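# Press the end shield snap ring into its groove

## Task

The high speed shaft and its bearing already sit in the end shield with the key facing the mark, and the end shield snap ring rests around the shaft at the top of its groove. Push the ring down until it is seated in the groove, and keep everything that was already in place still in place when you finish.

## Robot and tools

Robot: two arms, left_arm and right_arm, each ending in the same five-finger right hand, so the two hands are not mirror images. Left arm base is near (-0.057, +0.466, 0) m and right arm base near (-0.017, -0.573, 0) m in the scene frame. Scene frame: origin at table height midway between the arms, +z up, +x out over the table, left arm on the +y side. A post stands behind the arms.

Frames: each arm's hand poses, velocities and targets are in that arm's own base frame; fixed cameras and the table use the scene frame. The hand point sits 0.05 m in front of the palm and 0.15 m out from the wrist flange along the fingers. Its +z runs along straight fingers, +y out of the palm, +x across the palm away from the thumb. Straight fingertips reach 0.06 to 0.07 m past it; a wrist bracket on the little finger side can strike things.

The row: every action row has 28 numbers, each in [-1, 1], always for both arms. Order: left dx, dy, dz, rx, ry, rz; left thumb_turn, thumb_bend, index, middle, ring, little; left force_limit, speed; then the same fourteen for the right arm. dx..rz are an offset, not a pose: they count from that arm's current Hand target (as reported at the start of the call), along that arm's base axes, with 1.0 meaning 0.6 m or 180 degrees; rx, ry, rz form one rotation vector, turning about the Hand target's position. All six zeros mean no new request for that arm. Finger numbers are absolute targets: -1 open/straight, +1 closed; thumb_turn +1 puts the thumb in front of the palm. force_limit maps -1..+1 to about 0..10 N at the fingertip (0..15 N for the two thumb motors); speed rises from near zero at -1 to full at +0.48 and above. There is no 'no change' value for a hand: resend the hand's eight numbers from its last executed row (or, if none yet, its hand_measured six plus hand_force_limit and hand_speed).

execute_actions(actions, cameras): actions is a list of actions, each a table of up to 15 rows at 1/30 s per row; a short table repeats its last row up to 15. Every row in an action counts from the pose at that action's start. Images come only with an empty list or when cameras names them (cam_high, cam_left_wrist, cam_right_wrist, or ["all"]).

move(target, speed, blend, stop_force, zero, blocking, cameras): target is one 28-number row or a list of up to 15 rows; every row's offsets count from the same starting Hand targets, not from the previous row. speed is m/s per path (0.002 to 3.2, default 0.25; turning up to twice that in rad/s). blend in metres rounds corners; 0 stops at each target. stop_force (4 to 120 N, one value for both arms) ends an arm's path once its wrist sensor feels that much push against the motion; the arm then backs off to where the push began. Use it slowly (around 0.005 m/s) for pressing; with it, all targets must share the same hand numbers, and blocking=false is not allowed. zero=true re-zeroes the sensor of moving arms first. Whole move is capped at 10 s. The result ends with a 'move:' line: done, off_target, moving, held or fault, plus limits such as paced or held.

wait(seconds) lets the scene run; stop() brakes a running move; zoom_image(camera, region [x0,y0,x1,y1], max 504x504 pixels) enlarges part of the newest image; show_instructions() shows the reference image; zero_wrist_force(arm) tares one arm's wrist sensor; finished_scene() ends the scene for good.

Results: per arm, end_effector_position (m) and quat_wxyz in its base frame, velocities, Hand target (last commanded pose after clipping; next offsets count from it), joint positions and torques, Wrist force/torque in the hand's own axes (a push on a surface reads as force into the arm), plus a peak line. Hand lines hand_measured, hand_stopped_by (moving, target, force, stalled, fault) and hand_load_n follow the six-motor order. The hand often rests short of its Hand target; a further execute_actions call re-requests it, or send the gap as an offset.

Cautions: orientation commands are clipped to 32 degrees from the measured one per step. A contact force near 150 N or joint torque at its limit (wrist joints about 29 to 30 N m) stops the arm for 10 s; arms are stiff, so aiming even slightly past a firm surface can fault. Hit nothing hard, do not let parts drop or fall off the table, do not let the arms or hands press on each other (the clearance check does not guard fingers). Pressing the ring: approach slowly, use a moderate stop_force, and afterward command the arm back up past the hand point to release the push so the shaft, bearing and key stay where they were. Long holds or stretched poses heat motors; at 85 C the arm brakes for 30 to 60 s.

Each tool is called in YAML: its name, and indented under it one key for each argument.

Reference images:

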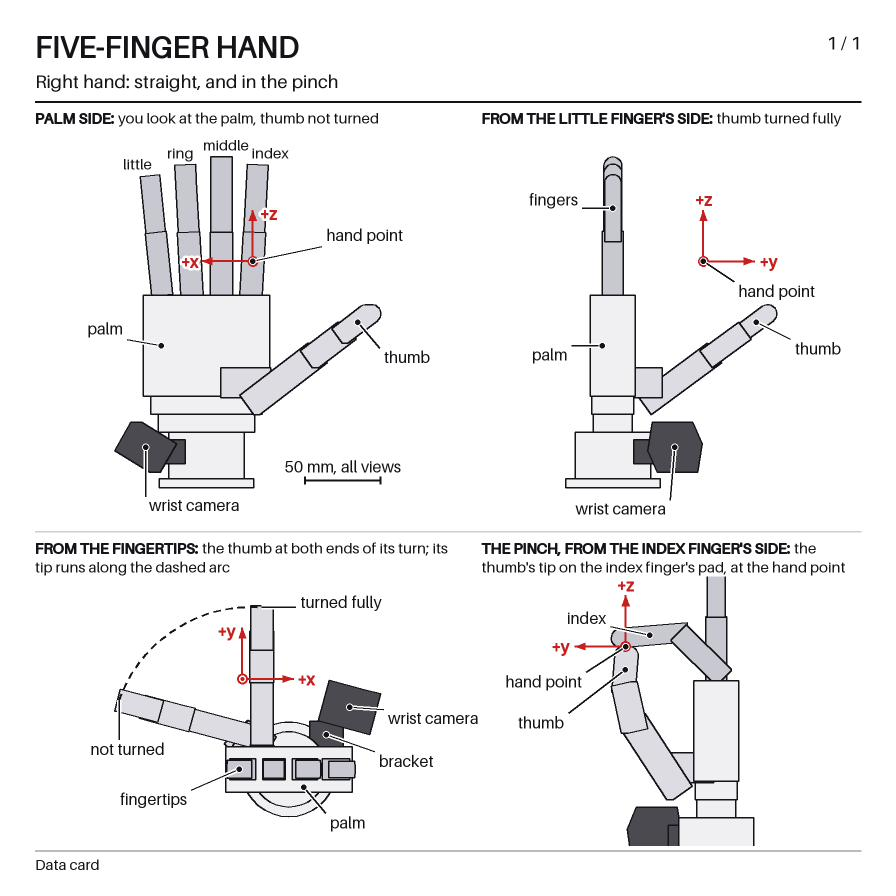

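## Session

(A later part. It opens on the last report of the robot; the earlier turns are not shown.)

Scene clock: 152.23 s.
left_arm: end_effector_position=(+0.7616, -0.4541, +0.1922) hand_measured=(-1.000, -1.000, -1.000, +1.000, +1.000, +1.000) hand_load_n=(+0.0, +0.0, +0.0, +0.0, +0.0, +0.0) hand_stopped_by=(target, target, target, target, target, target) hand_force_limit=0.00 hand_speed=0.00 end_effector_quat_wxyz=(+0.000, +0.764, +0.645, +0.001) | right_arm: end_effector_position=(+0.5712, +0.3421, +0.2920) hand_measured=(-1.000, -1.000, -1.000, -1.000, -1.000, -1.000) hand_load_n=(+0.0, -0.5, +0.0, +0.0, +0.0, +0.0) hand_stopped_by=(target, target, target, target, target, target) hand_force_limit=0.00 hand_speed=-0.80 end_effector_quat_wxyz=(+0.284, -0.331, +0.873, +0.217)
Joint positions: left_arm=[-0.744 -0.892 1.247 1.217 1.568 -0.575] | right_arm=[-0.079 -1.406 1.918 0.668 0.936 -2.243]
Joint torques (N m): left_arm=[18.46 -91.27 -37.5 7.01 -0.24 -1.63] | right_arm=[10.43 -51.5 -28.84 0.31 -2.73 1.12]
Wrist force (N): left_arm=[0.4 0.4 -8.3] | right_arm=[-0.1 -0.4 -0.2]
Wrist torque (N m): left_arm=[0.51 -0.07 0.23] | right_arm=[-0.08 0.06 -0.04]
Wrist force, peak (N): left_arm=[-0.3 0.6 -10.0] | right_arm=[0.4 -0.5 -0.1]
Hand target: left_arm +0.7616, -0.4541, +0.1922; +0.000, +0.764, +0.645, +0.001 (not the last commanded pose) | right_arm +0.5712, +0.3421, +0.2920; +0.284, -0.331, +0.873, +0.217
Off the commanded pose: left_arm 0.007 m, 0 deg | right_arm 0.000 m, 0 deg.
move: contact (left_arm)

move:
  target:
    - [0,0,0.065,0,0,0,-1,-1,-1,1,1,1,0,0,0,0,0,0,0,0,-1,-1,-1,-1,-1,-1,0,-0.8]
    - [-0.0362,-0.001,0.065,0,0,0,-1,-1,-1,1,1,1,0,0,0,0,0,0,0,0,-1,-1,-1,-1,-1,-1,0,-0.8]
    - [-0.0362,-0.001,0.049,0,0,0,-1,-1,-1,1,1,1,0,0,0,0,0,0,0,0,-1,-1,-1,-1,-1,-1,0,-0.8]
  speed: 0.12
  blend: [0.002,0.002,0]

move:
  target: [0,0,-0.03,0,0,0,-1,-1,-1,1,1,1,0,0,0,0,0,0,0,0,-1,-1,-1,-1,-1,-1,0,-0.8]
  speed: 0.006
  stop_force: 6
  cameras: ["cam_right_wrist"]

zoom_image:
  camera: "cam_right_wrist"
  region: [300, 190, 380, 270]

Scene clock: 155.80 s.
left_arm: end_effector_position=(+0.7399, -0.4548, +0.2217) hand_measured=(-1.000, -1.000, -1.000, +1.000, +1.000, +1.000) hand_load_n=(+0.0, +0.0, +0.0, +0.0, +0.0, +0.0) hand_stopped_by=(target, target, target, target, target, target) hand_force_limit=0.00 hand_speed=0.00 end_effector_quat_wxyz=(+0.000, +0.764, +0.645, +0.001) | right_arm: end_effector_position=(+0.5712, +0.3421, +0.2920) hand_measured=(-1.000, -1.000, -1.000, -1.000, -1.000, -1.000) hand_load_n=(+0.0, +0.0, +0.0, +0.0, +0.0, +0.0) hand_stopped_by=(target, target, target, target, target, target) hand_force_limit=0.00 hand_speed=-0.80 end_effector_quat_wxyz=(+0.284, -0.331, +0.873, +0.217)
Joint positions: left_arm=[-0.763 -0.94 1.272 1.238 1.568 -0.595] | right_arm=[-0.079 -1.406 1.918 0.668 0.936 -2.243]
Joint torques (N m): left_arm=[6.75 -94.37 -34.93 8.42 -1.07 -0.6] | right_arm=[9.62 -50.11 -28.58 0.2 -2.84 1.28]
Wrist force (N): left_arm=[-0.1 1.0 0.8] | right_arm=[-0.1 -0.2 -0.4]
Wrist torque (N m): left_arm=[0.04 -0.03 0.21] | right_arm=[-0.04 0.08 -0.04]
Wrist force, peak (N): left_arm=[0.2 0.8 -8.8] | right_arm=[0.4 -0.7 -0.2]
Hand target: left_arm +0.7399, -0.4547, +0.2216; +0.000, +0.764, +0.645, +0.001 | right_arm +0.5712, +0.3421, +0.2920; +0.284, -0.331, +0.873, +0.217
Off the commanded pose: left_arm 0.000 m, 0 deg | right_arm 0.000 m, 0 deg.
move: done

Scene clock: 158.77 s.
left_arm: end_effector_position=(+0.7399, -0.4547, +0.2103) hand_measured=(-1.000, -1.000, -1.000, +1.000, +1.000, +1.000) hand_load_n=(+0.0, +0.0, +0.0, +0.0, +0.0, +0.0) hand_stopped_by=(target, target, target, target, target, target) hand_force_limit=0.00 hand_speed=0.00 end_effector_quat_wxyz=(+0.000, +0.764, +0.645, +0.001) | right_arm: end_effector_position=(+0.5712, +0.3421, +0.2920) hand_measured=(-1.000, -1.000, -1.000, -1.000, -1.000, -1.000) hand_load_n=(+0.0, +0.0, +0.0, +0.0, +0.0, +0.0) hand_stopped_by=(target, target, target, target, target, target) hand_force_limit=0.00 hand_speed=-0.80 end_effector_quat_wxyz=(+0.284, -0.331, +0.873, +0.217)
Joint positions: left_arm=[-0.763 -0.933 1.283 1.222 1.568 -0.595] | right_arm=[-0.079 -1.406 1.918 0.668 0.936 -2.243]
Joint torques (N m): left_arm=[17.59 -88.43 -37.1 7.19 -0.87 -1.63] | right_arm=[9.92 -50.95 -29.01 0.4 -2.44 1.23]
Wrist force (N): left_arm=[0.4 0.6 -8.7] | right_arm=[0.1 -0.2 -0.2]
Wrist torque (N m): left_arm=[0.58 -0.05 0.24] | right_arm=[-0.05 0.03 -0.03]
Wrist force, peak (N): left_arm=[-0.2 1.0 -10.2] | right_arm=[-0.2 -0.6 -0.4]
Hand target: left_arm +0.7399, -0.4547, +0.2103; +0.000, +0.764, +0.645, +0.001 (not the last commanded pose) | right_arm +0.5712, +0.3421, +0.2920; +0.284, -0.331, +0.873, +0.217
Off the commanded pose: left_arm 0.007 m, 0 deg | right_arm 0.000 m, 0 deg.
move: contact (left_arm)
cam_right_wrist: T_world_to_cam=[[-0.85683, 0.5156, 0.00019, 0.31326], [0.17499, 0.29044, 0.94076, -0.47011], [0.485, 0.8061, -0.33908, -0.33957]] pos_world=[0.51536, 0.24875, 0.32706]

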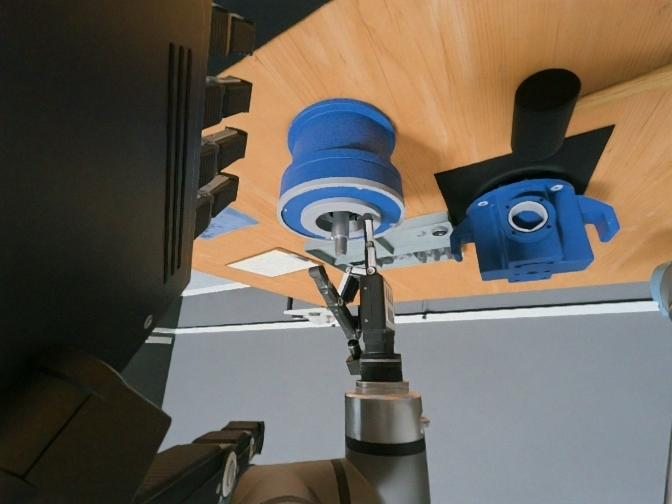

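Scaled by 6.300 from the camera's image (finer frame: 960x720).

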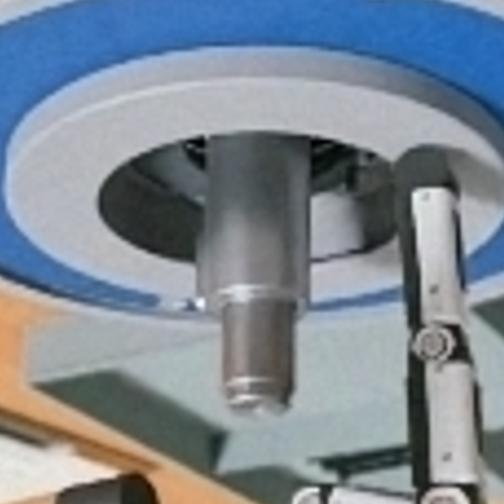

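move:
  target:
    - [0,0,0.108,0,0,0,-1,-1,-1,1,1,1,0,0,0,0,0,0,0,0,-1,-1,-1,-1,-1,-1,0,-0.8]
    - [0.1493,0.0157,0.108,0,0,0,-1,-1,-1,1,1,1,0,0,0,0,0,0,0,0,-1,-1,-1,-1,-1,-1,0,-0.8]
    - [0.1493,0.0157,0.016,0,0,0,-1,-1,-1,1,1,1,0,0,0,0,0,0,0,0,-1,-1,-1,-1,-1,-1,0,-0.8]
  speed: 0.12
  blend: [0.003,0.003,0]

move:
  target: [0,0,-0.03,0,0,0,-1,-1,-1,1,1,1,0,0,0,0,0,0,0,0,-1,-1,-1,-1,-1,-1,0,-0.8]
  speed: 0.006
  stop_force: 6
  cameras: ["cam_right_wrist"]

zoom_image:
  camera: "cam_right_wrist"
  region: [300, 190, 380, 270]

Scene clock: 161.83 s.
left_arm: end_effector_position=(+0.8295, -0.4453, +0.2199) hand_measured=(-1.000, -1.000, -1.000, +1.000, +1.000, +1.000) hand_load_n=(+0.5, +0.0, +0.0, +0.0, +0.0, +0.0) hand_stopped_by=(target, target, target, target, target, target) hand_force_limit=0.00 hand_speed=0.00 end_effector_quat_wxyz=(+0.000, +0.764, +0.645, +0.001) | right_arm: end_effector_position=(+0.5712, +0.3421, +0.2920) hand_measured=(-1.000, -1.000, -1.000, -1.000, -1.000, -1.000) hand_load_n=(+0.0, +0.0, +0.0, +0.0, +0.0, +0.0) hand_stopped_by=(target, target, target, target, target, target) hand_force_limit=0.00 hand_speed=-0.80 end_effector_quat_wxyz=(+0.284, -0.331, +0.873, +0.217)
Joint positions: left_arm=[-0.682 -0.811 1.054 1.327 1.568 -0.514] | right_arm=[-0.079 -1.406 1.918 0.668 0.936 -2.243]
Joint torques (N m): left_arm=[-16.62 -98.52 -34.04 6.15 -0.02 -0.66] | right_arm=[10.76 -51.09 -28.73 0.23 -2.65 1.01]
Wrist force (N): left_arm=[-0.2 0.7 1.2] | right_arm=[-0.1 -0.3 0.2]
Wrist torque (N m): left_arm=[-0.02 -0.02 0.02] | right_arm=[-0.08 0.06 -0.05]
Wrist force, peak (N): left_arm=[0.2 0.5 -9.1] | right_arm=[0.3 -0.6 -0.2]
Hand target: left_arm +0.8294, -0.4453, +0.2199; +0.000, +0.764, +0.645, +0.001 | right_arm +0.5712, +0.3421, +0.2920; +0.284, -0.331, +0.873, +0.217
Off the commanded pose: left_arm 0.000 m, 0 deg | right_arm 0.000 m, 0 deg.
move: done

Scene clock: 164.47 s.
left_arm: end_effector_position=(+0.8294, -0.4453, +0.2104) hand_measured=(-1.000, -1.000, -1.000, +1.000, +1.000, +1.000) hand_load_n=(+0.0, +0.5, +0.0, +0.0, +0.0, +0.0) hand_stopped_by=(target, target, target, target, target, target) hand_force_limit=0.00 hand_speed=0.00 end_effector_quat_wxyz=(+0.000, +0.764, +0.645, +0.001) | right_arm: end_effector_position=(+0.5712, +0.3421, +0.2920) hand_measured=(-1.000, -1.000, -1.000, -1.000, -1.000, -1.000) hand_load_n=(+0.0, +0.0, +0.0, +0.0, +0.0, +0.0) hand_stopped_by=(target, target, target, target, target, target) hand_force_limit=0.00 hand_speed=-0.80 end_effector_quat_wxyz=(+0.284, -0.331, +0.873, +0.217)
Joint positions: left_arm=[-0.682 -0.806 1.064 1.314 1.568 -0.514] | right_arm=[-0.079 -1.406 1.918 0.668 0.936 -2.243]
Joint torques (N m): left_arm=[-17.04 -94.91 -38.85 7.06 -0.94 0.43] | right_arm=[10.54 -52.56 -29.55 0.29 -2.51 1.16]
Wrist force (N): left_arm=[-0.1 0.2 -8.4] | right_arm=[-0.2 -0.3 -0.2]
Wrist torque (N m): left_arm=[0.52 0.05 0.02] | right_arm=[-0.05 0.08 -0.05]
Wrist force, peak (N): left_arm=[-0.3 0.4 -9.7] | right_arm=[0.3 -0.4 -0.5]
Hand target: left_arm +0.8294, -0.4453, +0.2104; +0.000, +0.764, +0.645, +0.001 (not the last commanded pose) | right_arm +0.5712, +0.3421, +0.2920; +0.284, -0.331, +0.873, +0.217
Off the commanded pose: left_arm 0.009 m, 0 deg | right_arm 0.000 m, 0 deg.
move: contact (left_arm)
cam_right_wrist: T_world_to_cam=[[-0.85683, 0.5156, 0.00019, 0.31326], [0.17499, 0.29044, 0.94076, -0.47011], [0.485, 0.8061, -0.33908, -0.33957]] pos_world=[0.51536, 0.24875, 0.32706]

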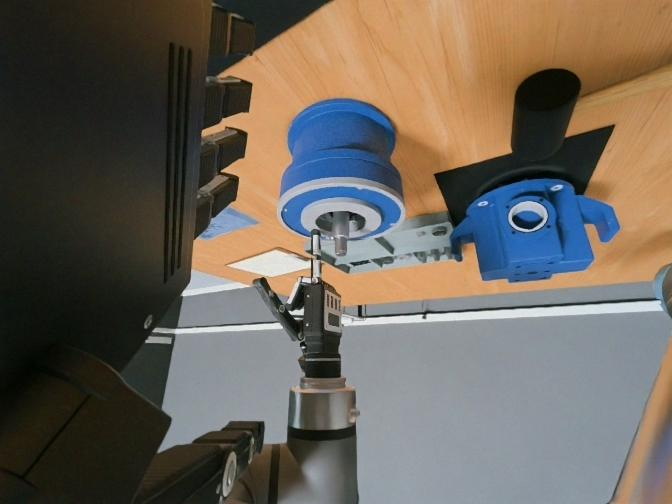

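Scaled by 6.300 from the camera's image (finer frame: 960x720).

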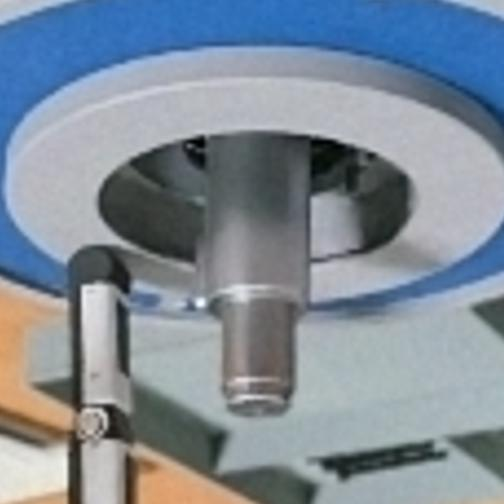

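move:
  target:
    - [0,0,0.018,0,0,0,-1,-1,-1,1,1,1,0,0,0,0,0,0,0,0,-1,-1,-1,-1,-1,-1,0,-0.8]
    - [-0.0367,-0.018,0.018,0,0,0,-1,-1,-1,1,1,1,0,0,0,0,0,0,0,0,-1,-1,-1,-1,-1,-1,0,-0.8]
    - [-0.0367,-0.018,-0.0173,0,0,0,-1,-1,-1,1,1,1,0,0,0,0,0,0,0,0,-1,-1,-1,-1,-1,-1,0,-0.8]
  speed: 0.1
  blend: [0.002,0.002,0]

move:
  target: [0,0,-0.03,0,0,0,-1,-1,-1,1,1,1,0,0,0,0,0,0,0,0,-1,-1,-1,-1,-1,-1,0,-0.8]
  speed: 0.006
  stop_force: 18

Scene clock: 166.77 s.
left_arm: end_effector_position=(+0.8074, -0.4562, +0.2000) hand_measured=(-1.000, -1.000, -1.000, +1.000, +1.000, +1.000) hand_load_n=(+0.0, +0.0, +0.0, +0.5, +0.0, +0.0) hand_stopped_by=(target, target, target, target, target, target) hand_force_limit=0.00 hand_speed=0.00 end_effector_quat_wxyz=(+0.000, +0.764, +0.645, +0.001) | right_arm: end_effector_position=(+0.5712, +0.3421, +0.2920) hand_measured=(-1.000, -1.000, -1.000, -1.000, -1.000, -1.000) hand_load_n=(+0.0, +0.0, +0.0, +0.0, +0.0, +0.0) hand_stopped_by=(target, target, target, target, target, target) hand_force_limit=0.00 hand_speed=-0.80 end_effector_quat_wxyz=(+0.284, -0.331, +0.873, +0.217)
Joint positions: left_arm=[-0.709 -0.827 1.119 1.279 1.568 -0.54] | right_arm=[-0.079 -1.406 1.918 0.668 0.936 -2.243]
Joint torques (N m): left_arm=[15.15 -102.22 -38.93 7.54 -0.48 -0.8] | right_arm=[11.19 -49.07 -29.41 0.12 -2.71 1.02]
Wrist force (N): left_arm=[0.1 1.0 0.9] | right_arm=[0.2 -0.4 -0.4]
Wrist torque (N m): left_arm=[0.03 -0.05 0.24] | right_arm=[-0.07 0.03 -0.04]
Wrist force, peak (N): left_arm=[0.1 0.7 -8.5] | right_arm=[0.1 -0.4 -0.6]
Hand target: left_arm +0.8074, -0.4561, +0.2001; +0.000, +0.764, +0.645, +0.001 | right_arm +0.5712, +0.3421, +0.2920; +0.284, -0.331, +0.873, +0.217
Off the commanded pose: left_arm 0.000 m, 0 deg | right_arm 0.000 m, 0 deg.
move: done

Scene clock: 168.77 s.
left_arm: end_effector_position=(+0.8074, -0.4561, +0.1939) hand_measured=(-1.000, -1.000, -1.000, +1.000, +1.000, +1.000) hand_load_n=(+0.0, +0.0, +0.0, +0.0, +0.0, +0.0) hand_stopped_by=(target, target, target, target, target, target) hand_force_limit=0.00 hand_speed=0.00 end_effector_quat_wxyz=(+0.000, +0.764, +0.645, +0.001) | right_arm: end_effector_position=(+0.5712, +0.3421, +0.2920) hand_measured=(-1.000, -1.000, -1.000, -1.000, -1.000, -1.000) hand_load_n=(+0.0, +0.0, +0.0, +0.0, +0.0, +0.0) hand_stopped_by=(target, target, target, target, target, target) hand_force_limit=0.00 hand_speed=-0.80 end_effector_quat_wxyz=(+0.284, -0.331, +0.873, +0.217)
Joint positions: left_arm=[-0.709 -0.824 1.124 1.27 1.568 -0.54] | right_arm=[-0.079 -1.406 1.918 0.668 0.936 -2.243]
Joint torques (N m): left_arm=[19.25 -83.59 -32.8 5.05 -0.94 -1.64] | right_arm=[9.79 -52.29 -29.28 0.25 -2.52 1.19]
Wrist force (N): left_arm=[0.2 0.5 -20.8] | right_arm=[0.2 -0.1 -0.2]
Wrist torque (N m): left_arm=[1.33 -0.03 0.25] | right_arm=[-0.03 0.02 -0.02]
Wrist force, peak (N): left_arm=[-0.4 0.6 -23.0] | right_arm=[0.2 -0.5 -0.3]
Hand target: left_arm +0.8074, -0.4561, +0.1939; +0.000, +0.764, +0.645, +0.001 (not the last commanded pose) | right_arm +0.5712, +0.3421, +0.2920; +0.284, -0.331, +0.873, +0.217
Off the commanded pose: left_arm 0.012 m, 0 deg | right_arm 0.000 m, 0 deg.
move: contact (left_arm)

move:
  target: [-0.0043,0.0025,0,0,0,0,-1,-1,-1,1,1,1,0,0,0,0,0,0,0,0,-1,-1,-1,-1,-1,-1,0,-0.8]
  speed: 0.01
  cameras: ["cam_right_wrist"]

zoom_image:
  camera: "cam_right_wrist"
  region: [310, 190, 370, 250]

Scene clock: 169.77 s.
left_arm: end_effector_position=(+0.8049, -0.4545, +0.1939) hand_measured=(-1.000, -1.000, -0.998, +1.000, +1.000, +1.000) hand_load_n=(+0.0, +0.0, -15.5, +0.0, +0.0, +0.0) hand_stopped_by=(target, target, target, target, target, target) hand_force_limit=0.00 hand_speed=0.00 end_effector_quat_wxyz=(+0.000, +0.764, +0.645, +0.001) | right_arm: end_effector_position=(+0.5712, +0.3421, +0.2920) hand_measured=(-1.000, -1.000, -1.000, -1.000, -1.000, -1.000) hand_load_n=(+0.0, +0.0, +0.0, +0.0, +0.0, +0.0) hand_stopped_by=(target, target, target, target, target, target) hand_force_limit=0.00 hand_speed=-0.80 end_effector_quat_wxyz=(+0.284, -0.331, +0.873, +0.217)
Joint positions: left_arm=[-0.709 -0.829 1.134 1.266 1.568 -0.541] | right_arm=[-0.079 -1.406 1.918 0.668 0.936 -2.243]
Joint torques (N m): left_arm=[-18.31 -71.66 -32.25 4.06 -0.79 -0.93] | right_arm=[9.07 -51.85 -29.44 0.28 -2.4 1.29]
Wrist force (N): left_arm=[-1.9 8.4 -15.2] | right_arm=[-0.3 -0.2 -0.3]
Wrist torque (N m): left_arm=[0.46 -0.21 0.13] | right_arm=[-0.04 0.10 -0.05]
Wrist force, peak (N): left_arm=[0.6 0.4 -21.1] | right_arm=[-0.1 -0.5 -0.3]
Hand target: left_arm +0.8049, -0.4546, +0.1939; +0.000, +0.764, +0.645, +0.001 | right_arm +0.5712, +0.3421, +0.2920; +0.284, -0.331, +0.873, +0.217
Off the commanded pose: left_arm 0.000 m, 0 deg | right_arm 0.000 m, 0 deg.
move: done
cam_right_wrist: T_world_to_cam=[[-0.85683, 0.5156, 0.00019, 0.31326], [0.17499, 0.29044, 0.94076, -0.47011], [0.485, 0.8061, -0.33908, -0.33957]] pos_world=[0.51536, 0.24875, 0.32706]

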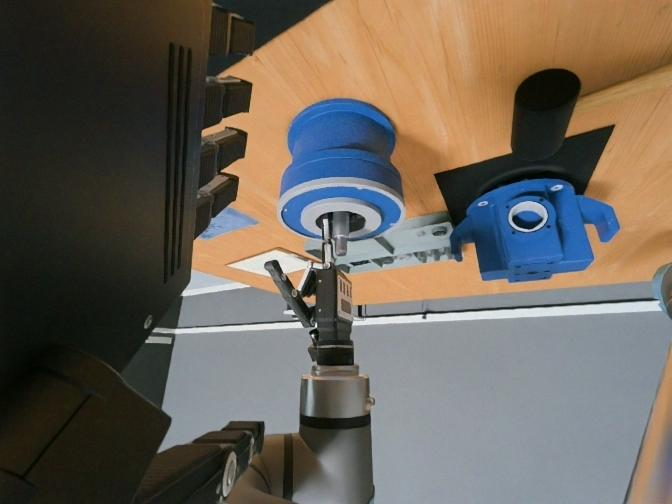

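Scaled by 8.400 from the camera's image (finer frame: 960x720).

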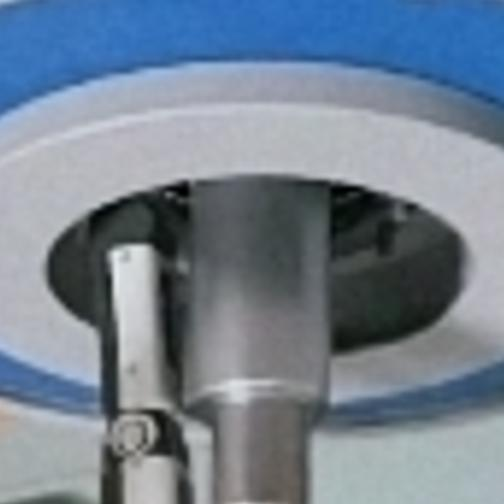

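move:
  target: [0,0,-0.02,0,0,0,-1,-1,-1,1,1,1,0,0,0,0,0,0,0,0,-1,-1,-1,-1,-1,-1,0,-0.8]
  speed: 0.006
  stop_force: 22

Scene clock: 171.03 s.
left_arm: end_effector_position=(+0.8049, -0.4546, +0.1932) hand_measured=(-1.000, -1.000, -0.998, +1.000, +1.000, +1.000) hand_load_n=(+0.0, +0.0, -15.5, +0.0, +0.0, +0.0) hand_stopped_by=(target, target, target, target, target, target) hand_force_limit=0.00 hand_speed=0.00 end_effector_quat_wxyz=(+0.000, +0.764, +0.645, +0.001) | right_arm: end_effector_position=(+0.5712, +0.3421, +0.2920) hand_measured=(-1.000, -1.000, -1.000, -1.000, -1.000, -1.000) hand_load_n=(+0.0, +0.0, +0.0, +0.0, +0.0, +0.0) hand_stopped_by=(target, target, target, target, target, target) hand_force_limit=0.00 hand_speed=-0.80 end_effector_quat_wxyz=(+0.284, -0.331, +0.873, +0.217)
Joint positions: left_arm=[-0.71 -0.829 1.134 1.265 1.568 -0.541] | right_arm=[-0.079 -1.406 1.918 0.668 0.936 -2.243]
Joint torques (N m): left_arm=[-18.28 -62.3 -22.08 5.39 -0.89 0.27] | right_arm=[9.52 -52.94 -29.69 0.3 -2.65 1.24]
Wrist force (N): left_arm=[-0.1 7.8 -41.2] | right_arm=[0.1 -0.3 -0.3]
Wrist torque (N m): left_arm=[2.09 -0.02 0.25] | right_arm=[-0.06 0.04 -0.04]
Wrist force, peak (N): left_arm=[-0.2 7.7 -43.8] | right_arm=[0.1 -0.4 -0.4]
Hand target: left_arm +0.8049, -0.4546, +0.1932; +0.000, +0.764, +0.645, +0.001 (not the last commanded pose) | right_arm +0.5712, +0.3421, +0.2920; +0.284, -0.331, +0.873, +0.217
Off the commanded pose: left_arm 0.011 m, 0 deg | right_arm 0.000 m, 0 deg.
move: contact (left_arm)

move:
  target:
    - [0,0,0.14,0,0,0,-1,-1,-1,1,1,1,0,0,0,0,0,0,0,0,-1,-1,-1,-1,-1,-1,0,-0.8]
    - [-0.203,0.0388,0.14,0,0,0.3556,-1,-1,1,1,1,1,0,0,0,0,0,0,0,0,-1,-1,-1,-1,-1,-1,0,-0.8]
    - [-0.203,0.0388,0.018,0,0,0.3556,-1,-1,1,1,1,1,0,0,0,0,0,0,0,0,-1,-1,-1,-1,-1,-1,0,-0.8]
  speed: 0.2
  blend: [0.003,0,0]
  cameras: ["cam_left_wrist","cam_right_wrist"]

Scene clock: 183.10 s.
left_arm: end_effector_position=(+0.6831, -0.4314, +0.2041) hand_measured=(-1.000, -1.000, +1.000, +1.000, +1.000, +1.000) hand_load_n=(+0.0, +0.0, +0.0, +0.0, +0.0, +0.0) hand_stopped_by=(target, target, target, target, target, target) hand_force_limit=0.00 hand_speed=0.00 end_effector_quat_wxyz=(-0.001, +0.306, +0.952, +0.001) | right_arm: end_effector_position=(+0.5712, +0.3421, +0.2920) hand_measured=(-1.000, -1.000, -1.000, -1.000, -1.000, -1.000) hand_load_n=(+0.0, -0.5, +0.0, +0.0, +0.0, +0.0) hand_stopped_by=(target, target, target, target, target, target) hand_force_limit=0.00 hand_speed=-0.80 end_effector_quat_wxyz=(+0.284, -0.331, +0.873, +0.217)
Joint positions: left_arm=[-0.865 -0.969 1.354 1.188 1.57 -1.814] | right_arm=[-0.079 -1.406 1.918 0.668 0.936 -2.243]
Joint torques (N m): left_arm=[14.09 -79.74 -28.43 3.26 -0.45 0.4] | right_arm=[10.82 -51.11 -29.46 0.48 -2.31 0.85]
Wrist force (N): left_arm=[-0.7 0.2 0.7] | right_arm=[0.1 -0.2 -0.1]
Wrist torque (N m): left_arm=[-0.07 0.05 0.18] | right_arm=[-0.06 0.03 -0.03]
Wrist force, peak (N): left_arm=[0.3 7.4 -41.4] | right_arm=[0.2 -0.2 -0.7]
Hand target: left_arm +0.6831, -0.4314, +0.2040; -0.001, +0.306, +0.952, +0.001 | right_arm +0.5712, +0.3421, +0.2920; +0.284, -0.331, +0.873, +0.217
Off the commanded pose: left_arm 0.000 m, 0 deg | right_arm 0.000 m, 0 deg.
move: done
cam_left_wrist: T_world_to_cam=[[0.36788, 0.9274, 0.06777, 0.13236], [0.77845, -0.34702, 0.52306, -0.79082], [0.50861, -0.13967, -0.84959, -0.1184]] pos_world=[0.62714, -0.41372, 0.30409]
cam_right_wrist: T_world_to_cam=[[-0.85683, 0.5156, 0.00019, 0.31326], [0.17499, 0.29044, 0.94076, -0.47011], [0.485, 0.8061, -0.33908, -0.33957]] pos_world=[0.51536, 0.24875, 0.32706]

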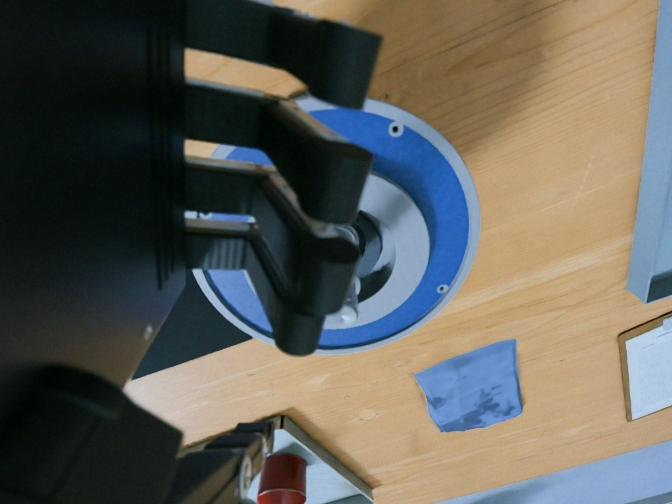

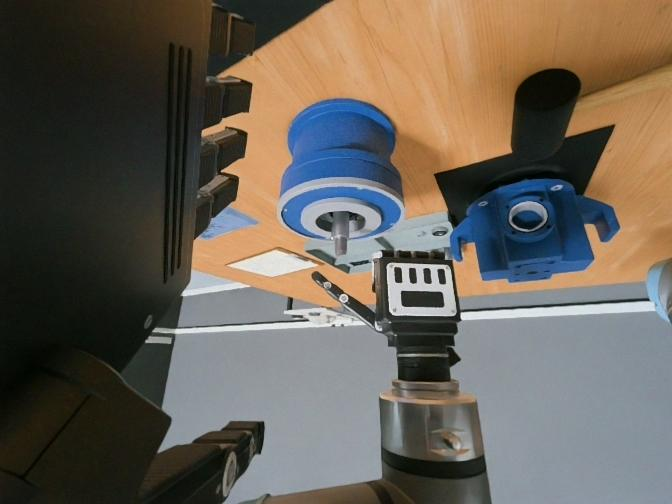

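move:
  target: [0,0,0.02,0,0,0,-1,-1,-1,-1,-1,-1,0,0,0,0,0,0,0,0,-1,-1,-1,-1,-1,-1,0,-0.8]
  speed: 0.1
  cameras: ["cam_left_wrist"]

zoom_image:
  camera: "cam_left_wrist"
  region: [280, 180, 400, 300]

Scene clock: 184.67 s.
left_arm: end_effector_position=(+0.6831, -0.4313, +0.2160) hand_measured=(-1.000, -1.000, -1.000, -1.000, -1.000, -1.000) hand_load_n=(+0.0, +0.0, +0.0, +0.0, +0.0, +0.0) hand_stopped_by=(target, target, target, target, target, target) hand_force_limit=0.00 hand_speed=0.00 end_effector_quat_wxyz=(-0.001, +0.306, +0.952, +0.001) | right_arm: end_effector_position=(+0.5712, +0.3421, +0.2920) hand_measured=(-1.000, -1.000, -1.000, -1.000, -1.000, -1.000) hand_load_n=(+0.0, +0.0, +0.0, +0.0, +0.0, +0.0) hand_stopped_by=(target, target, target, target, target, target) hand_force_limit=0.00 hand_speed=-0.80 end_effector_quat_wxyz=(+0.284, -0.331, +0.873, +0.217)
Joint positions: left_arm=[-0.865 -0.976 1.344 1.206 1.57 -1.814] | right_arm=[-0.079 -1.406 1.918 0.668 0.936 -2.243]
Joint torques (N m): left_arm=[5.12 -77.69 -31.75 3.12 0.74 1.19] | right_arm=[10.43 -53.2 -29.15 0.43 -2.61 1.18]
Wrist force (N): left_arm=[-0.7 0.4 0.7] | right_arm=[0.1 -0.4 -0.1]
Wrist torque (N m): left_arm=[-0.04 0.04 0.19] | right_arm=[-0.09 0.04 -0.04]
Wrist force, peak (N): left_arm=[-0.7 0.7 2.3] | right_arm=[0.2 -0.6 -0.2]
Hand target: left_arm +0.6831, -0.4314, +0.2160; -0.001, +0.306, +0.952, +0.001 | right_arm +0.5712, +0.3421, +0.2920; +0.284, -0.331, +0.873, +0.217
Off the commanded pose: left_arm 0.000 m, 0 deg | right_arm 0.000 m, 0 deg.
move: done
cam_left_wrist: T_world_to_cam=[[0.36796, 0.92736, 0.06787, 0.13145], [0.77836, -0.34713, 0.52312, -0.79706], [0.50868, -0.13966, -0.84955, -0.10835]] pos_world=[0.62714, -0.41372, 0.31599]

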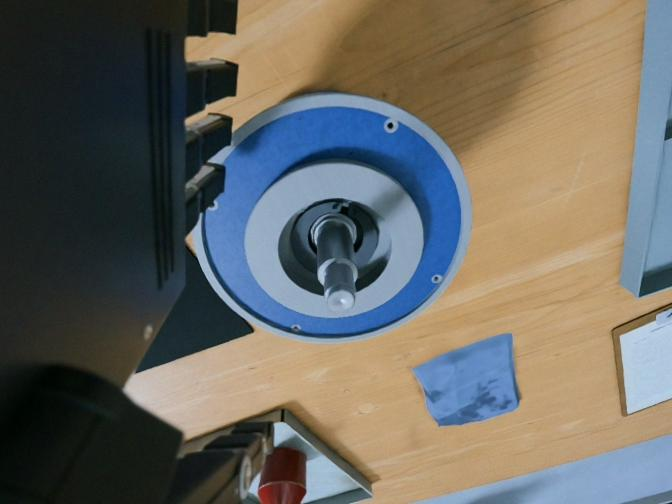

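Scaled by 4.200 from the camera's image (finer frame: 960x720).

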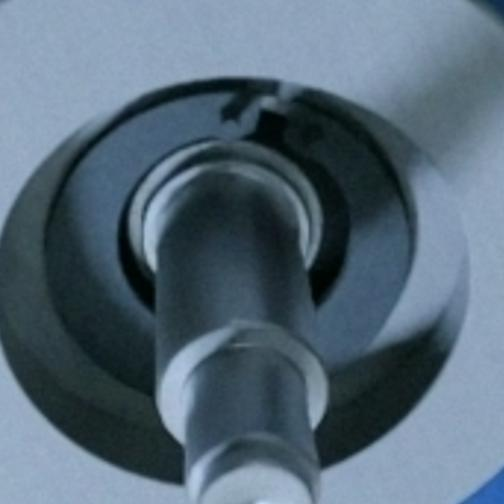

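zoom_image:
  camera: "cam_left_wrist"
  region: [300, 190, 350, 240]

zoom_image:
  camera: "cam_left_wrist"
  region: [340, 190, 400, 250]

zoom_image:
  camera: "cam_left_wrist"
  region: [275, 195, 335, 295]

Scaled by 10.080 from the camera's image (finer frame: 960x720).

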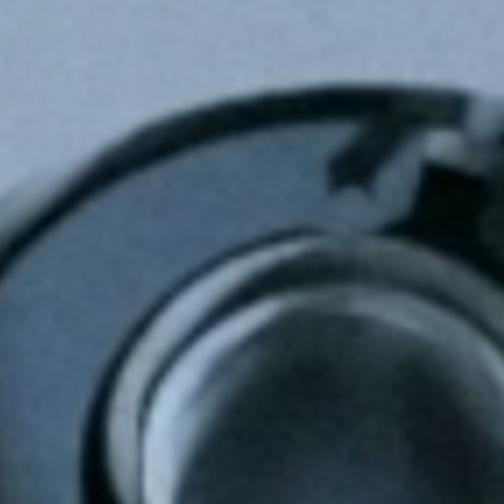

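Scaled by 8.400 from the camera's image (finer frame: 960x720).

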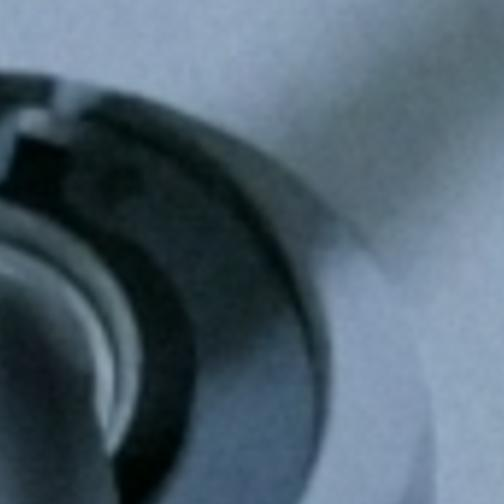

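Scaled by 5.040 from the camera's image (finer frame: 960x720).

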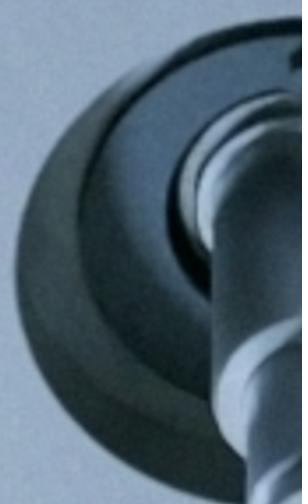

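move:
  target:
    - [0,0,0.1067,0,0,0,-1,-1,-1,1,-1,1,0,0,0,0,0,0,0,0,-1,-1,-1,-1,-1,-1,0,-0.8]
    - [0.161,0.0402,0.1067,0,0,0,-1,-1,-1,1,-1,1,0,0,0,0,0,0,0,0,-1,-1,-1,-1,-1,-1,0,-0.8]
    - [0.161,0.0402,0.067,0,0,0,-1,-1,-1,1,-1,1,0,0,0,0,0,0,0,0,-1,-1,-1,-1,-1,-1,0,-0.8]
  speed: 0.15
  blend: [0.003,0.003,0]
  cameras: ["cam_right_wrist","cam_left_wrist"]

zoom_image:
  camera: "cam_right_wrist"
  region: [300, 190, 380, 270]

zoom_image:
  camera: "cam_left_wrist"
  region: [150, 150, 350, 350]

Scene clock: 193.87 s.
left_arm: end_effector_position=(+0.7797, -0.4072, +0.2563) hand_measured=(-1.000, -1.000, -1.000, +1.000, -1.000, +1.000) hand_load_n=(+0.0, +0.0, +0.0, +0.0, +0.0, +0.0) hand_stopped_by=(target, target, target, target, target, target) hand_force_limit=0.00 hand_speed=0.00 end_effector_quat_wxyz=(-0.001, +0.306, +0.952, +0.001) | right_arm: end_effector_position=(+0.5712, +0.3421, +0.2920) hand_measured=(-1.000, -1.000, -1.000, -1.000, -1.000, -1.000) hand_load_n=(+0.0, +0.0, +0.0, +0.0, +0.0, +0.0) hand_stopped_by=(target, target, target, target, target, target) hand_force_limit=0.00 hand_speed=-0.80 end_effector_quat_wxyz=(+0.284, -0.331, +0.873, +0.217)
Joint positions: left_arm=[-0.756 -0.884 1.116 1.341 1.57 -1.704] | right_arm=[-0.079 -1.406 1.918 0.668 0.936 -2.243]
Joint torques (N m): left_arm=[-8.02 -95.46 -28.04 3.8 -0.84 1.14] | right_arm=[9.91 -52.69 -29.95 0.79 -2.52 1.18]
Wrist force (N): left_arm=[-0.6 0.5 0.9] | right_arm=[0.3 -0.4 0.0]
Wrist torque (N m): left_arm=[-0.06 0.03 0.00] | right_arm=[-0.09 0.00 -0.02]
Wrist force, peak (N): left_arm=[-1.8 2.6 -0.2] | right_arm=[0.3 -0.6 -0.4]
Hand target: left_arm +0.7797, -0.4072, +0.2562; -0.001, +0.306, +0.952, +0.001 | right_arm +0.5712, +0.3421, +0.2920; +0.284, -0.331, +0.873, +0.217
Off the commanded pose: left_arm 0.000 m, 0 deg | right_arm 0.000 m, 0 deg.
move: done
cam_left_wrist: T_world_to_cam=[[0.36788, 0.9274, 0.06777, 0.07093], [0.77845, -0.34702, 0.52306, -0.88496], [0.50861, -0.13967, -0.84959, -0.11981]] pos_world=[0.72374, -0.38962, 0.35629]
cam_right_wrist: T_world_to_cam=[[-0.85683, 0.5156, 0.00019, 0.31326], [0.17499, 0.29044, 0.94076, -0.47011], [0.485, 0.8061, -0.33908, -0.33957]] pos_world=[0.51536, 0.24875, 0.32706]
Images, in order (width x height): cam_left_wrist 672x504, cam_right_wrist 672x504.

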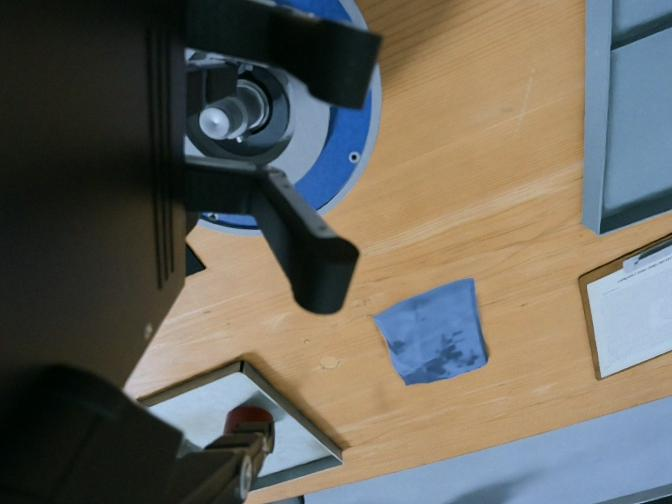

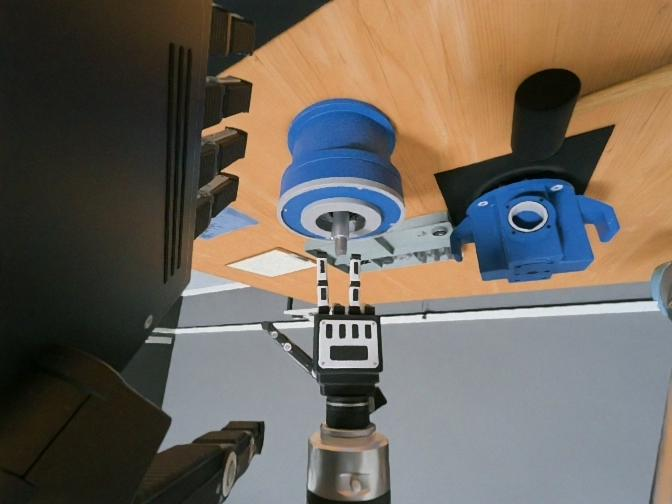

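Scaled by 6.300 from the camera's image (finer frame: 960x720).

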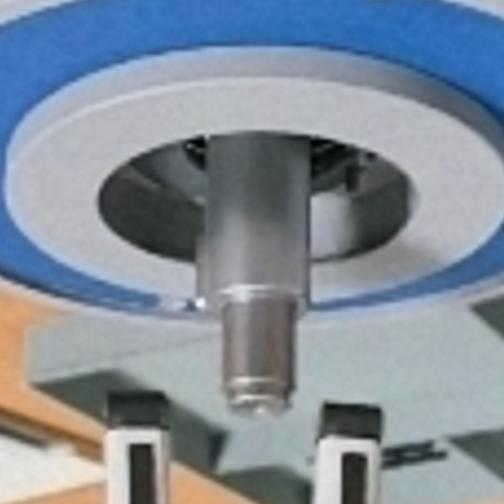

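Scaled by 2.520 from the camera's image (finer frame: 960x720).

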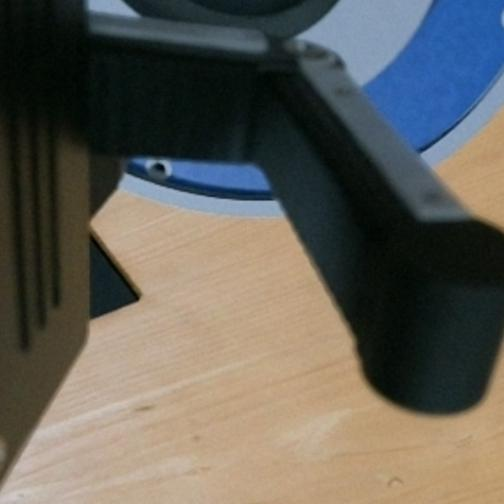

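move:
  target: [-0.0034,0.0024,-0.0893,0,0,0,-1,-1,-1,1,-1,1,0,0,0,0,0,0,0,0,-1,-1,-1,-1,-1,-1,0,-0.8]
  speed: 0.03
  stop_force: 8
  cameras: ["cam_right_wrist"]

zoom_image:
  camera: "cam_right_wrist"
  region: [310, 190, 370, 250]

move:
  target: [0,0,-0.03,0,0,0,-1,-1,-1,1,-1,1,0,0,0,0,0,0,0,0,-1,-1,-1,-1,-1,-1,0,-0.8]
  speed: 0.006
  stop_force: 8
  cameras: ["cam_right_wrist"]

zoom_image:
  camera: "cam_right_wrist"
  region: [310, 190, 370, 250]

Scene clock: 197.47 s.
left_arm: end_effector_position=(+0.7777, -0.4058, +0.2026) hand_measured=(-1.000, -1.000, -1.000, +1.000, -1.000, +1.000) hand_load_n=(+0.0, +0.0, +0.0, +0.0, +0.0, +0.0) hand_stopped_by=(target, target, target, target, target, target) hand_force_limit=0.00 hand_speed=0.00 end_effector_quat_wxyz=(-0.001, +0.306, +0.952, +0.001) | right_arm: end_effector_position=(+0.5712, +0.3421, +0.2920) hand_measured=(-1.000, -1.000, -1.000, -1.000, -1.000, -1.000) hand_load_n=(+0.0, +0.0, +0.0, +0.0, +0.0, +0.0) hand_stopped_by=(target, target, target, target, target, target) hand_force_limit=0.00 hand_speed=-0.80 end_effector_quat_wxyz=(+0.284, -0.331, +0.873, +0.217)
Joint positions: left_arm=[-0.756 -0.863 1.177 1.259 1.57 -1.704] | right_arm=[-0.079 -1.406 1.918 0.668 0.936 -2.243]
Joint torques (N m): left_arm=[-16.1 -101.41 -41.4 8.64 0.2 -1.27] | right_arm=[10.1 -54.26 -30.7 0.5 -2.61 1.28]
Wrist force (N): left_arm=[-0.4 0.9 0.8] | right_arm=[0.0 -0.3 -0.2]
Wrist torque (N m): left_arm=[0.01 -0.04 0.07] | right_arm=[-0.06 0.05 -0.04]
Wrist force, peak (N): left_arm=[-0.9 1.3 0.8] | right_arm=[0.3 -0.6 0.1]
Hand target: left_arm +0.7777, -0.4058, +0.2026; -0.001, +0.306, +0.952, +0.001 | right_arm +0.5712, +0.3421, +0.2920; +0.284, -0.331, +0.873, +0.217
Off the commanded pose: left_arm 0.000 m, 0 deg | right_arm 0.000 m, 0 deg.
move: done
cam_right_wrist: T_world_to_cam=[[-0.85683, 0.5156, 0.00019, 0.31326], [0.17499, 0.29044, 0.94076, -0.47011], [0.485, 0.8061, -0.33908, -0.33957]] pos_world=[0.51536, 0.24875, 0.32706]

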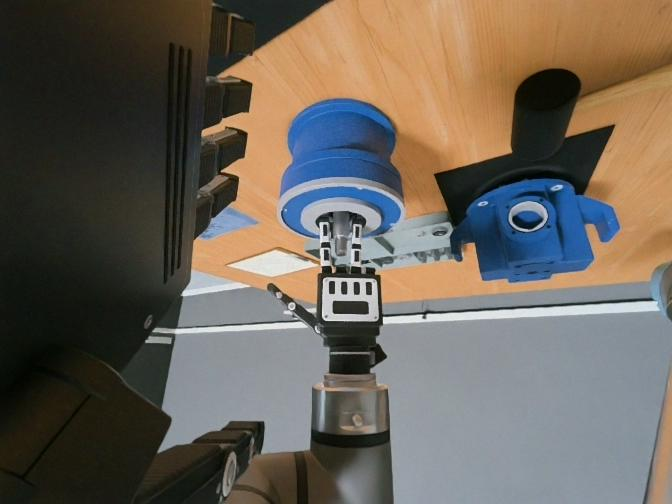

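Scaled by 8.400 from the camera's image (finer frame: 960x720).

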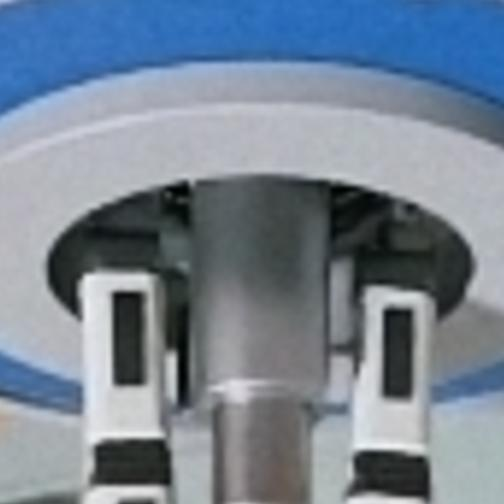

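Scene clock: 199.93 s.
left_arm: end_effector_position=(+0.7777, -0.4058, +0.1941) hand_measured=(-1.000, -1.000, -1.000, +1.000, -1.000, +1.000) hand_load_n=(+0.0, +0.0, +0.0, +0.0, +0.0, +0.0) hand_stopped_by=(target, target, target, target, target, target) hand_force_limit=0.00 hand_speed=0.00 end_effector_quat_wxyz=(-0.001, +0.306, +0.952, +0.001) | right_arm: end_effector_position=(+0.5712, +0.3421, +0.2920) hand_measured=(-1.000, -1.000, -1.000, -1.000, -1.000, -1.000) hand_load_n=(+0.0, +0.0, +0.0, +0.0, +0.0, +0.0) hand_stopped_by=(target, target, target, target, target, target) hand_force_limit=0.00 hand_speed=-0.80 end_effector_quat_wxyz=(+0.284, -0.331, +0.873, +0.217)
Joint positions: left_arm=[-0.756 -0.858 1.184 1.247 1.57 -1.704] | right_arm=[-0.079 -1.406 1.918 0.668 0.936 -2.243]
Joint torques (N m): left_arm=[-14.39 -93.14 -36.46 6.9 0.33 -0.87] | right_arm=[9.74 -52.15 -30.49 0.62 -2.64 1.31]
Wrist force (N): left_arm=[-0.4 0.7 -10.5] | right_arm=[0.1 -0.3 0.0]
Wrist torque (N m): left_arm=[0.67 0.19 0.06] | right_arm=[-0.08 0.03 -0.04]
Wrist force, peak (N): left_arm=[-1.1 0.9 -11.9] | right_arm=[-0.1 -0.7 -0.2]
Hand target: left_arm +0.7777, -0.4058, +0.1941; -0.001, +0.306, +0.952, +0.001 (not the last commanded pose) | right_arm +0.5712, +0.3421, +0.2920; +0.284, -0.331, +0.873, +0.217
Off the commanded pose: left_arm 0.010 m, 0 deg | right_arm 0.000 m, 0 deg.
move: contact (left_arm)
cam_right_wrist: T_world_to_cam=[[-0.85683, 0.5156, 0.00019, 0.31326], [0.17499, 0.29044, 0.94076, -0.47011], [0.485, 0.8061, -0.33908, -0.33957]] pos_world=[0.51536, 0.24875, 0.32706]

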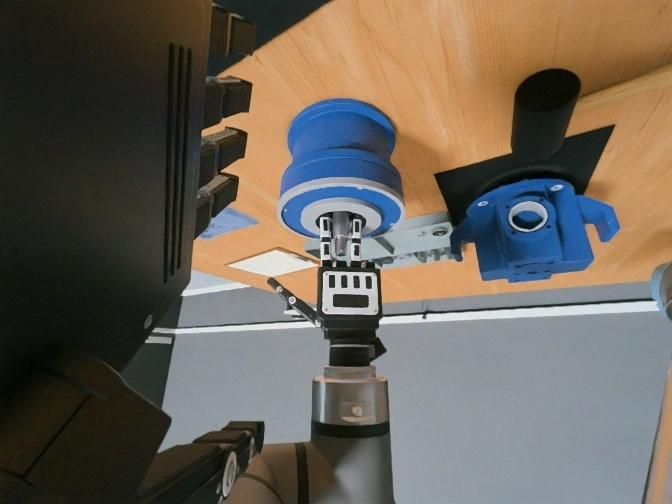

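Scaled by 8.400 from the camera's image (finer frame: 960x720).

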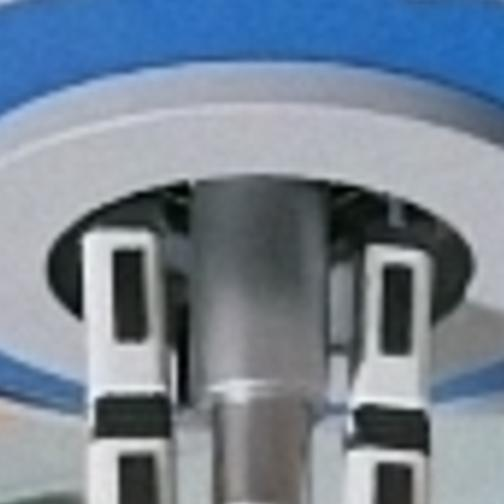

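move:
  target: [0,0,-0.02,0,0,0,-1,-1,-1,1,-1,1,0,0,0,0,0,0,0,0,-1,-1,-1,-1,-1,-1,0,-0.8]
  speed: 0.006
  stop_force: 15

move:
  target: [0,0,-0.02,0,0,0,-1,-1,-1,1,-1,1,0,0,0,0,0,0,0,0,-1,-1,-1,-1,-1,-1,0,-0.8]
  speed: 0.006
  stop_force: 15

Scene clock: 202.40 s.
left_arm: end_effector_position=(+0.7777, -0.4058, +0.1934) hand_measured=(-1.000, -1.000, -1.000, +1.000, -1.000, +1.000) hand_load_n=(+0.0, +0.0, +0.0, +0.0, -1.0, +0.0) hand_stopped_by=(target, target, target, target, target, target) hand_force_limit=0.00 hand_speed=0.00 end_effector_quat_wxyz=(-0.001, +0.306, +0.952, +0.001) | right_arm: end_effector_position=(+0.5712, +0.3421, +0.2920) hand_measured=(-1.000, -1.000, -1.000, -1.000, -1.000, -1.000) hand_load_n=(+0.0, +0.0, +0.0, +0.0, -0.5, +0.0) hand_stopped_by=(target, target, target, target, target, target) hand_force_limit=0.00 hand_speed=-0.80 end_effector_quat_wxyz=(+0.284, -0.331, +0.873, +0.217)
Joint positions: left_arm=[-0.756 -0.857 1.185 1.246 1.57 -1.704] | right_arm=[-0.079 -1.406 1.918 0.668 0.936 -2.243]
Joint torques (N m): left_arm=[-12.84 -63.84 -29.28 4.22 0.44 -0.84] | right_arm=[9.82 -54.67 -30.05 0.78 -2.55 1.1]
Wrist force (N): left_arm=[0.0 0.7 -28.5] | right_arm=[0.3 -0.2 -0.2]
Wrist torque (N m): left_arm=[1.69 0.24 0.09] | right_arm=[-0.04 0.01 -0.02]
Wrist force, peak (N): left_arm=[-0.6 0.5 -33.4] | right_arm=[0.4 -0.3 -0.3]
Hand target: left_arm +0.7777, -0.4058, +0.1934; -0.001, +0.306, +0.952, +0.001 (not the last commanded pose) | right_arm +0.5712, +0.3421, +0.2920; +0.284, -0.331, +0.873, +0.217
Off the commanded pose: left_arm 0.011 m, 0 deg | right_arm 0.000 m, 0 deg.
move: contact (left_arm)

Scene clock: 203.33 s.
left_arm: end_effector_position=(+0.7777, -0.4059, +0.1928) hand_measured=(-1.000, -1.000, -1.000, +1.000, -1.000, +1.000) hand_load_n=(+0.0, +0.0, +0.0, +0.0, -1.5, +0.0) hand_stopped_by=(target, target, target, target, target, target) hand_force_limit=0.00 hand_speed=0.00 end_effector_quat_wxyz=(-0.001, +0.306, +0.952, +0.001) | right_arm: end_effector_position=(+0.5712, +0.3421, +0.2920) hand_measured=(-1.000, -1.000, -1.000, -1.000, -1.000, -1.000) hand_load_n=(+0.0, +0.0, +0.0, +0.0, +0.0, +0.0) hand_stopped_by=(target, target, target, target, target, target) hand_force_limit=0.00 hand_speed=-0.80 end_effector_quat_wxyz=(+0.284, -0.331, +0.873, +0.217)
Joint positions: left_arm=[-0.756 -0.857 1.185 1.245 1.57 -1.704] | right_arm=[-0.079 -1.406 1.918 0.668 0.936 -2.243]
Joint torques (N m): left_arm=[-13.81 -55.99 -19.22 2.26 0.35 -1] | right_arm=[11.02 -54.74 -31.17 0.85 -2.48 1.01]
Wrist force (N): left_arm=[-4.2 0.3 -48.8] | right_arm=[0.1 -0.4 0.0]
Wrist torque (N m): left_arm=[2.92 0.23 -0.16] | right_arm=[-0.09 0.03 -0.03]
Wrist force, peak (N): left_arm=[-5.5 -0.1 -51.0] | right_arm=[0.3 -0.4 -0.4]
Hand target: left_arm +0.7777, -0.4059, +0.1928; -0.001, +0.306, +0.952, +0.001 (not the last commanded pose) | right_arm +0.5712, +0.3421, +0.2920; +0.284, -0.331, +0.873, +0.217
Off the commanded pose: left_arm 0.011 m, 0 deg | right_arm 0.000 m, 0 deg.
move: contact (left_arm)

move:
  target: [-0.0035,0.0026,0.0007,0,0,0,-1,-1,-1,1,-1,1,0,0,0,0,0,0,0,0,-1,-1,-1,-1,-1,-1,0,-0.8]
  speed: 0.008
  cameras: ["cam_right_wrist"]

zoom_image:
  camera: "cam_right_wrist"
  region: [310, 190, 370, 250]

Scene clock: 204.40 s.
left_arm: end_effector_position=(+0.7755, -0.4042, +0.1931) hand_measured=(-1.000, -1.000, -1.000, +1.000, -1.000, +1.000) hand_load_n=(+0.0, +0.0, +0.0, +0.5, +0.0, +0.0) hand_stopped_by=(target, target, target, target, target, target) hand_force_limit=0.00 hand_speed=0.00 end_effector_quat_wxyz=(-0.001, +0.306, +0.952, +0.001) | right_arm: end_effector_position=(+0.5712, +0.3421, +0.2920) hand_measured=(-1.000, -1.000, -1.000, -1.000, -1.000, -1.000) hand_load_n=(+0.0, +0.0, +0.0, +0.0, +0.0, +0.0) hand_stopped_by=(target, target, target, target, target, target) hand_force_limit=0.00 hand_speed=-0.80 end_effector_quat_wxyz=(+0.284, -0.331, +0.873, +0.217)
Joint positions: left_arm=[-0.756 -0.862 1.193 1.242 1.57 -1.705] | right_arm=[-0.079 -1.406 1.918 0.668 0.936 -2.243]
Joint torques (N m): left_arm=[-14.66 -65.49 -25.9 3.44 0.54 -1.27] | right_arm=[12.29 -54.93 -30.09 0.78 -2.45 1.17]
Wrist force (N): left_arm=[-11.8 -0.1 -22.1] | right_arm=[0.1 -0.2 -0.3]
Wrist torque (N m): left_arm=[1.34 -0.10 -0.60] | right_arm=[-0.04 0.04 -0.03]
Wrist force, peak (N): left_arm=[-4.0 0.3 -48.7] | right_arm=[0.2 -0.5 -0.1]
Hand target: left_arm +0.7756, -0.4043, +0.1932; -0.001, +0.306, +0.952, +0.001 | right_arm +0.5712, +0.3421, +0.2920; +0.284, -0.331, +0.873, +0.217
Off the commanded pose: left_arm 0.000 m, 0 deg | right_arm 0.000 m, 0 deg.
move: done
cam_right_wrist: T_world_to_cam=[[-0.85683, 0.5156, 0.00019, 0.31326], [0.17499, 0.29044, 0.94076, -0.47011], [0.485, 0.8061, -0.33908, -0.33957]] pos_world=[0.51536, 0.24875, 0.32706]

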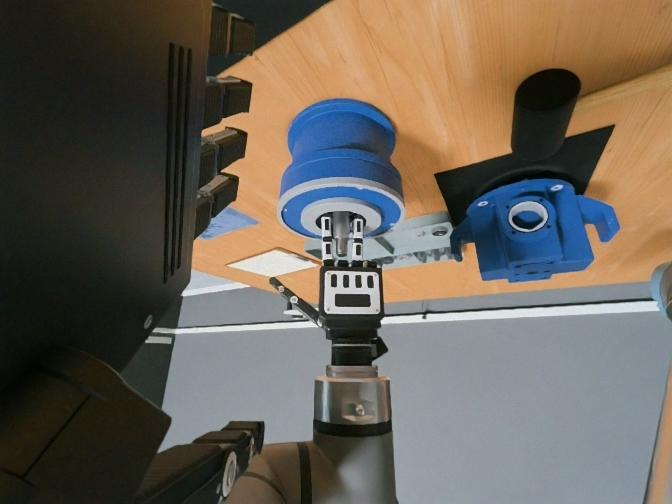

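Scaled by 8.400 from the camera's image (finer frame: 960x720).

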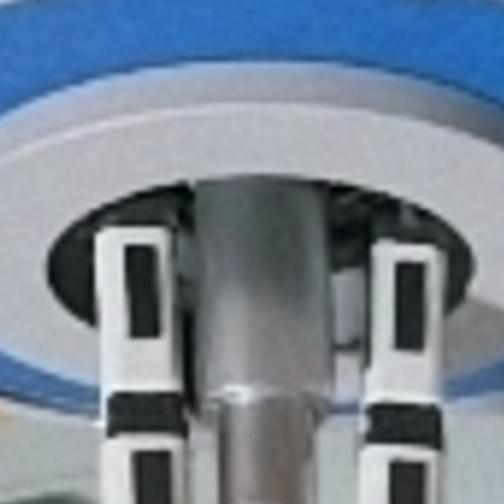

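move:
  target: [0.001,-0.0008,-0.02,0,0,0,-1,-1,-1,1,-1,1,0,0,0,0,0,0,0,0,-1,-1,-1,-1,-1,-1,0,-0.8]
  speed: 0.006
  stop_force: 22

Scene clock: 205.80 s.
left_arm: end_effector_position=(+0.7757, -0.4044, +0.1925) hand_measured=(-1.000, -1.000, -1.000, +1.000, -1.000, +1.000) hand_load_n=(+0.0, +0.0, +0.0, +0.0, +0.0, +0.0) hand_stopped_by=(target, target, target, target, target, target) hand_force_limit=0.00 hand_speed=0.00 end_effector_quat_wxyz=(-0.001, +0.306, +0.952, +0.001) | right_arm: end_effector_position=(+0.5712, +0.3421, +0.2920) hand_measured=(-1.000, -1.000, -1.000, -1.000, -1.000, -1.000) hand_load_n=(+0.0, +0.0, +0.0, +0.0, +0.0, +0.0) hand_stopped_by=(target, target, target, target, target, target) hand_force_limit=0.00 hand_speed=-0.80 end_effector_quat_wxyz=(+0.284, -0.331, +0.873, +0.217)
Joint positions: left_arm=[-0.756 -0.861 1.193 1.241 1.57 -1.705] | right_arm=[-0.079 -1.406 1.918 0.668 0.936 -2.243]
Joint torques (N m): left_arm=[-10.78 -63.34 -19.33 5.15 0.55 -0.28] | right_arm=[9.66 -54.67 -30.41 0.59 -2.45 1.19]
Wrist force (N): left_arm=[-7.5 -0.7 -44.9] | right_arm=[0.0 0.1 -0.2]
Wrist torque (N m): left_arm=[2.69 0.36 -0.37] | right_arm=[-0.01 0.05 -0.03]
Wrist force, peak (N): left_arm=[-7.4 -0.9 -47.1] | right_arm=[0.2 -0.6 0.0]
Hand target: left_arm +0.7757, -0.4044, +0.1926; -0.001, +0.306, +0.952, +0.001 (not the last commanded pose) | right_arm +0.5712, +0.3421, +0.2920; +0.284, -0.331, +0.873, +0.217
Off the commanded pose: left_arm 0.011 m, 0 deg | right_arm 0.000 m, 0 deg.
move: contact (left_arm)


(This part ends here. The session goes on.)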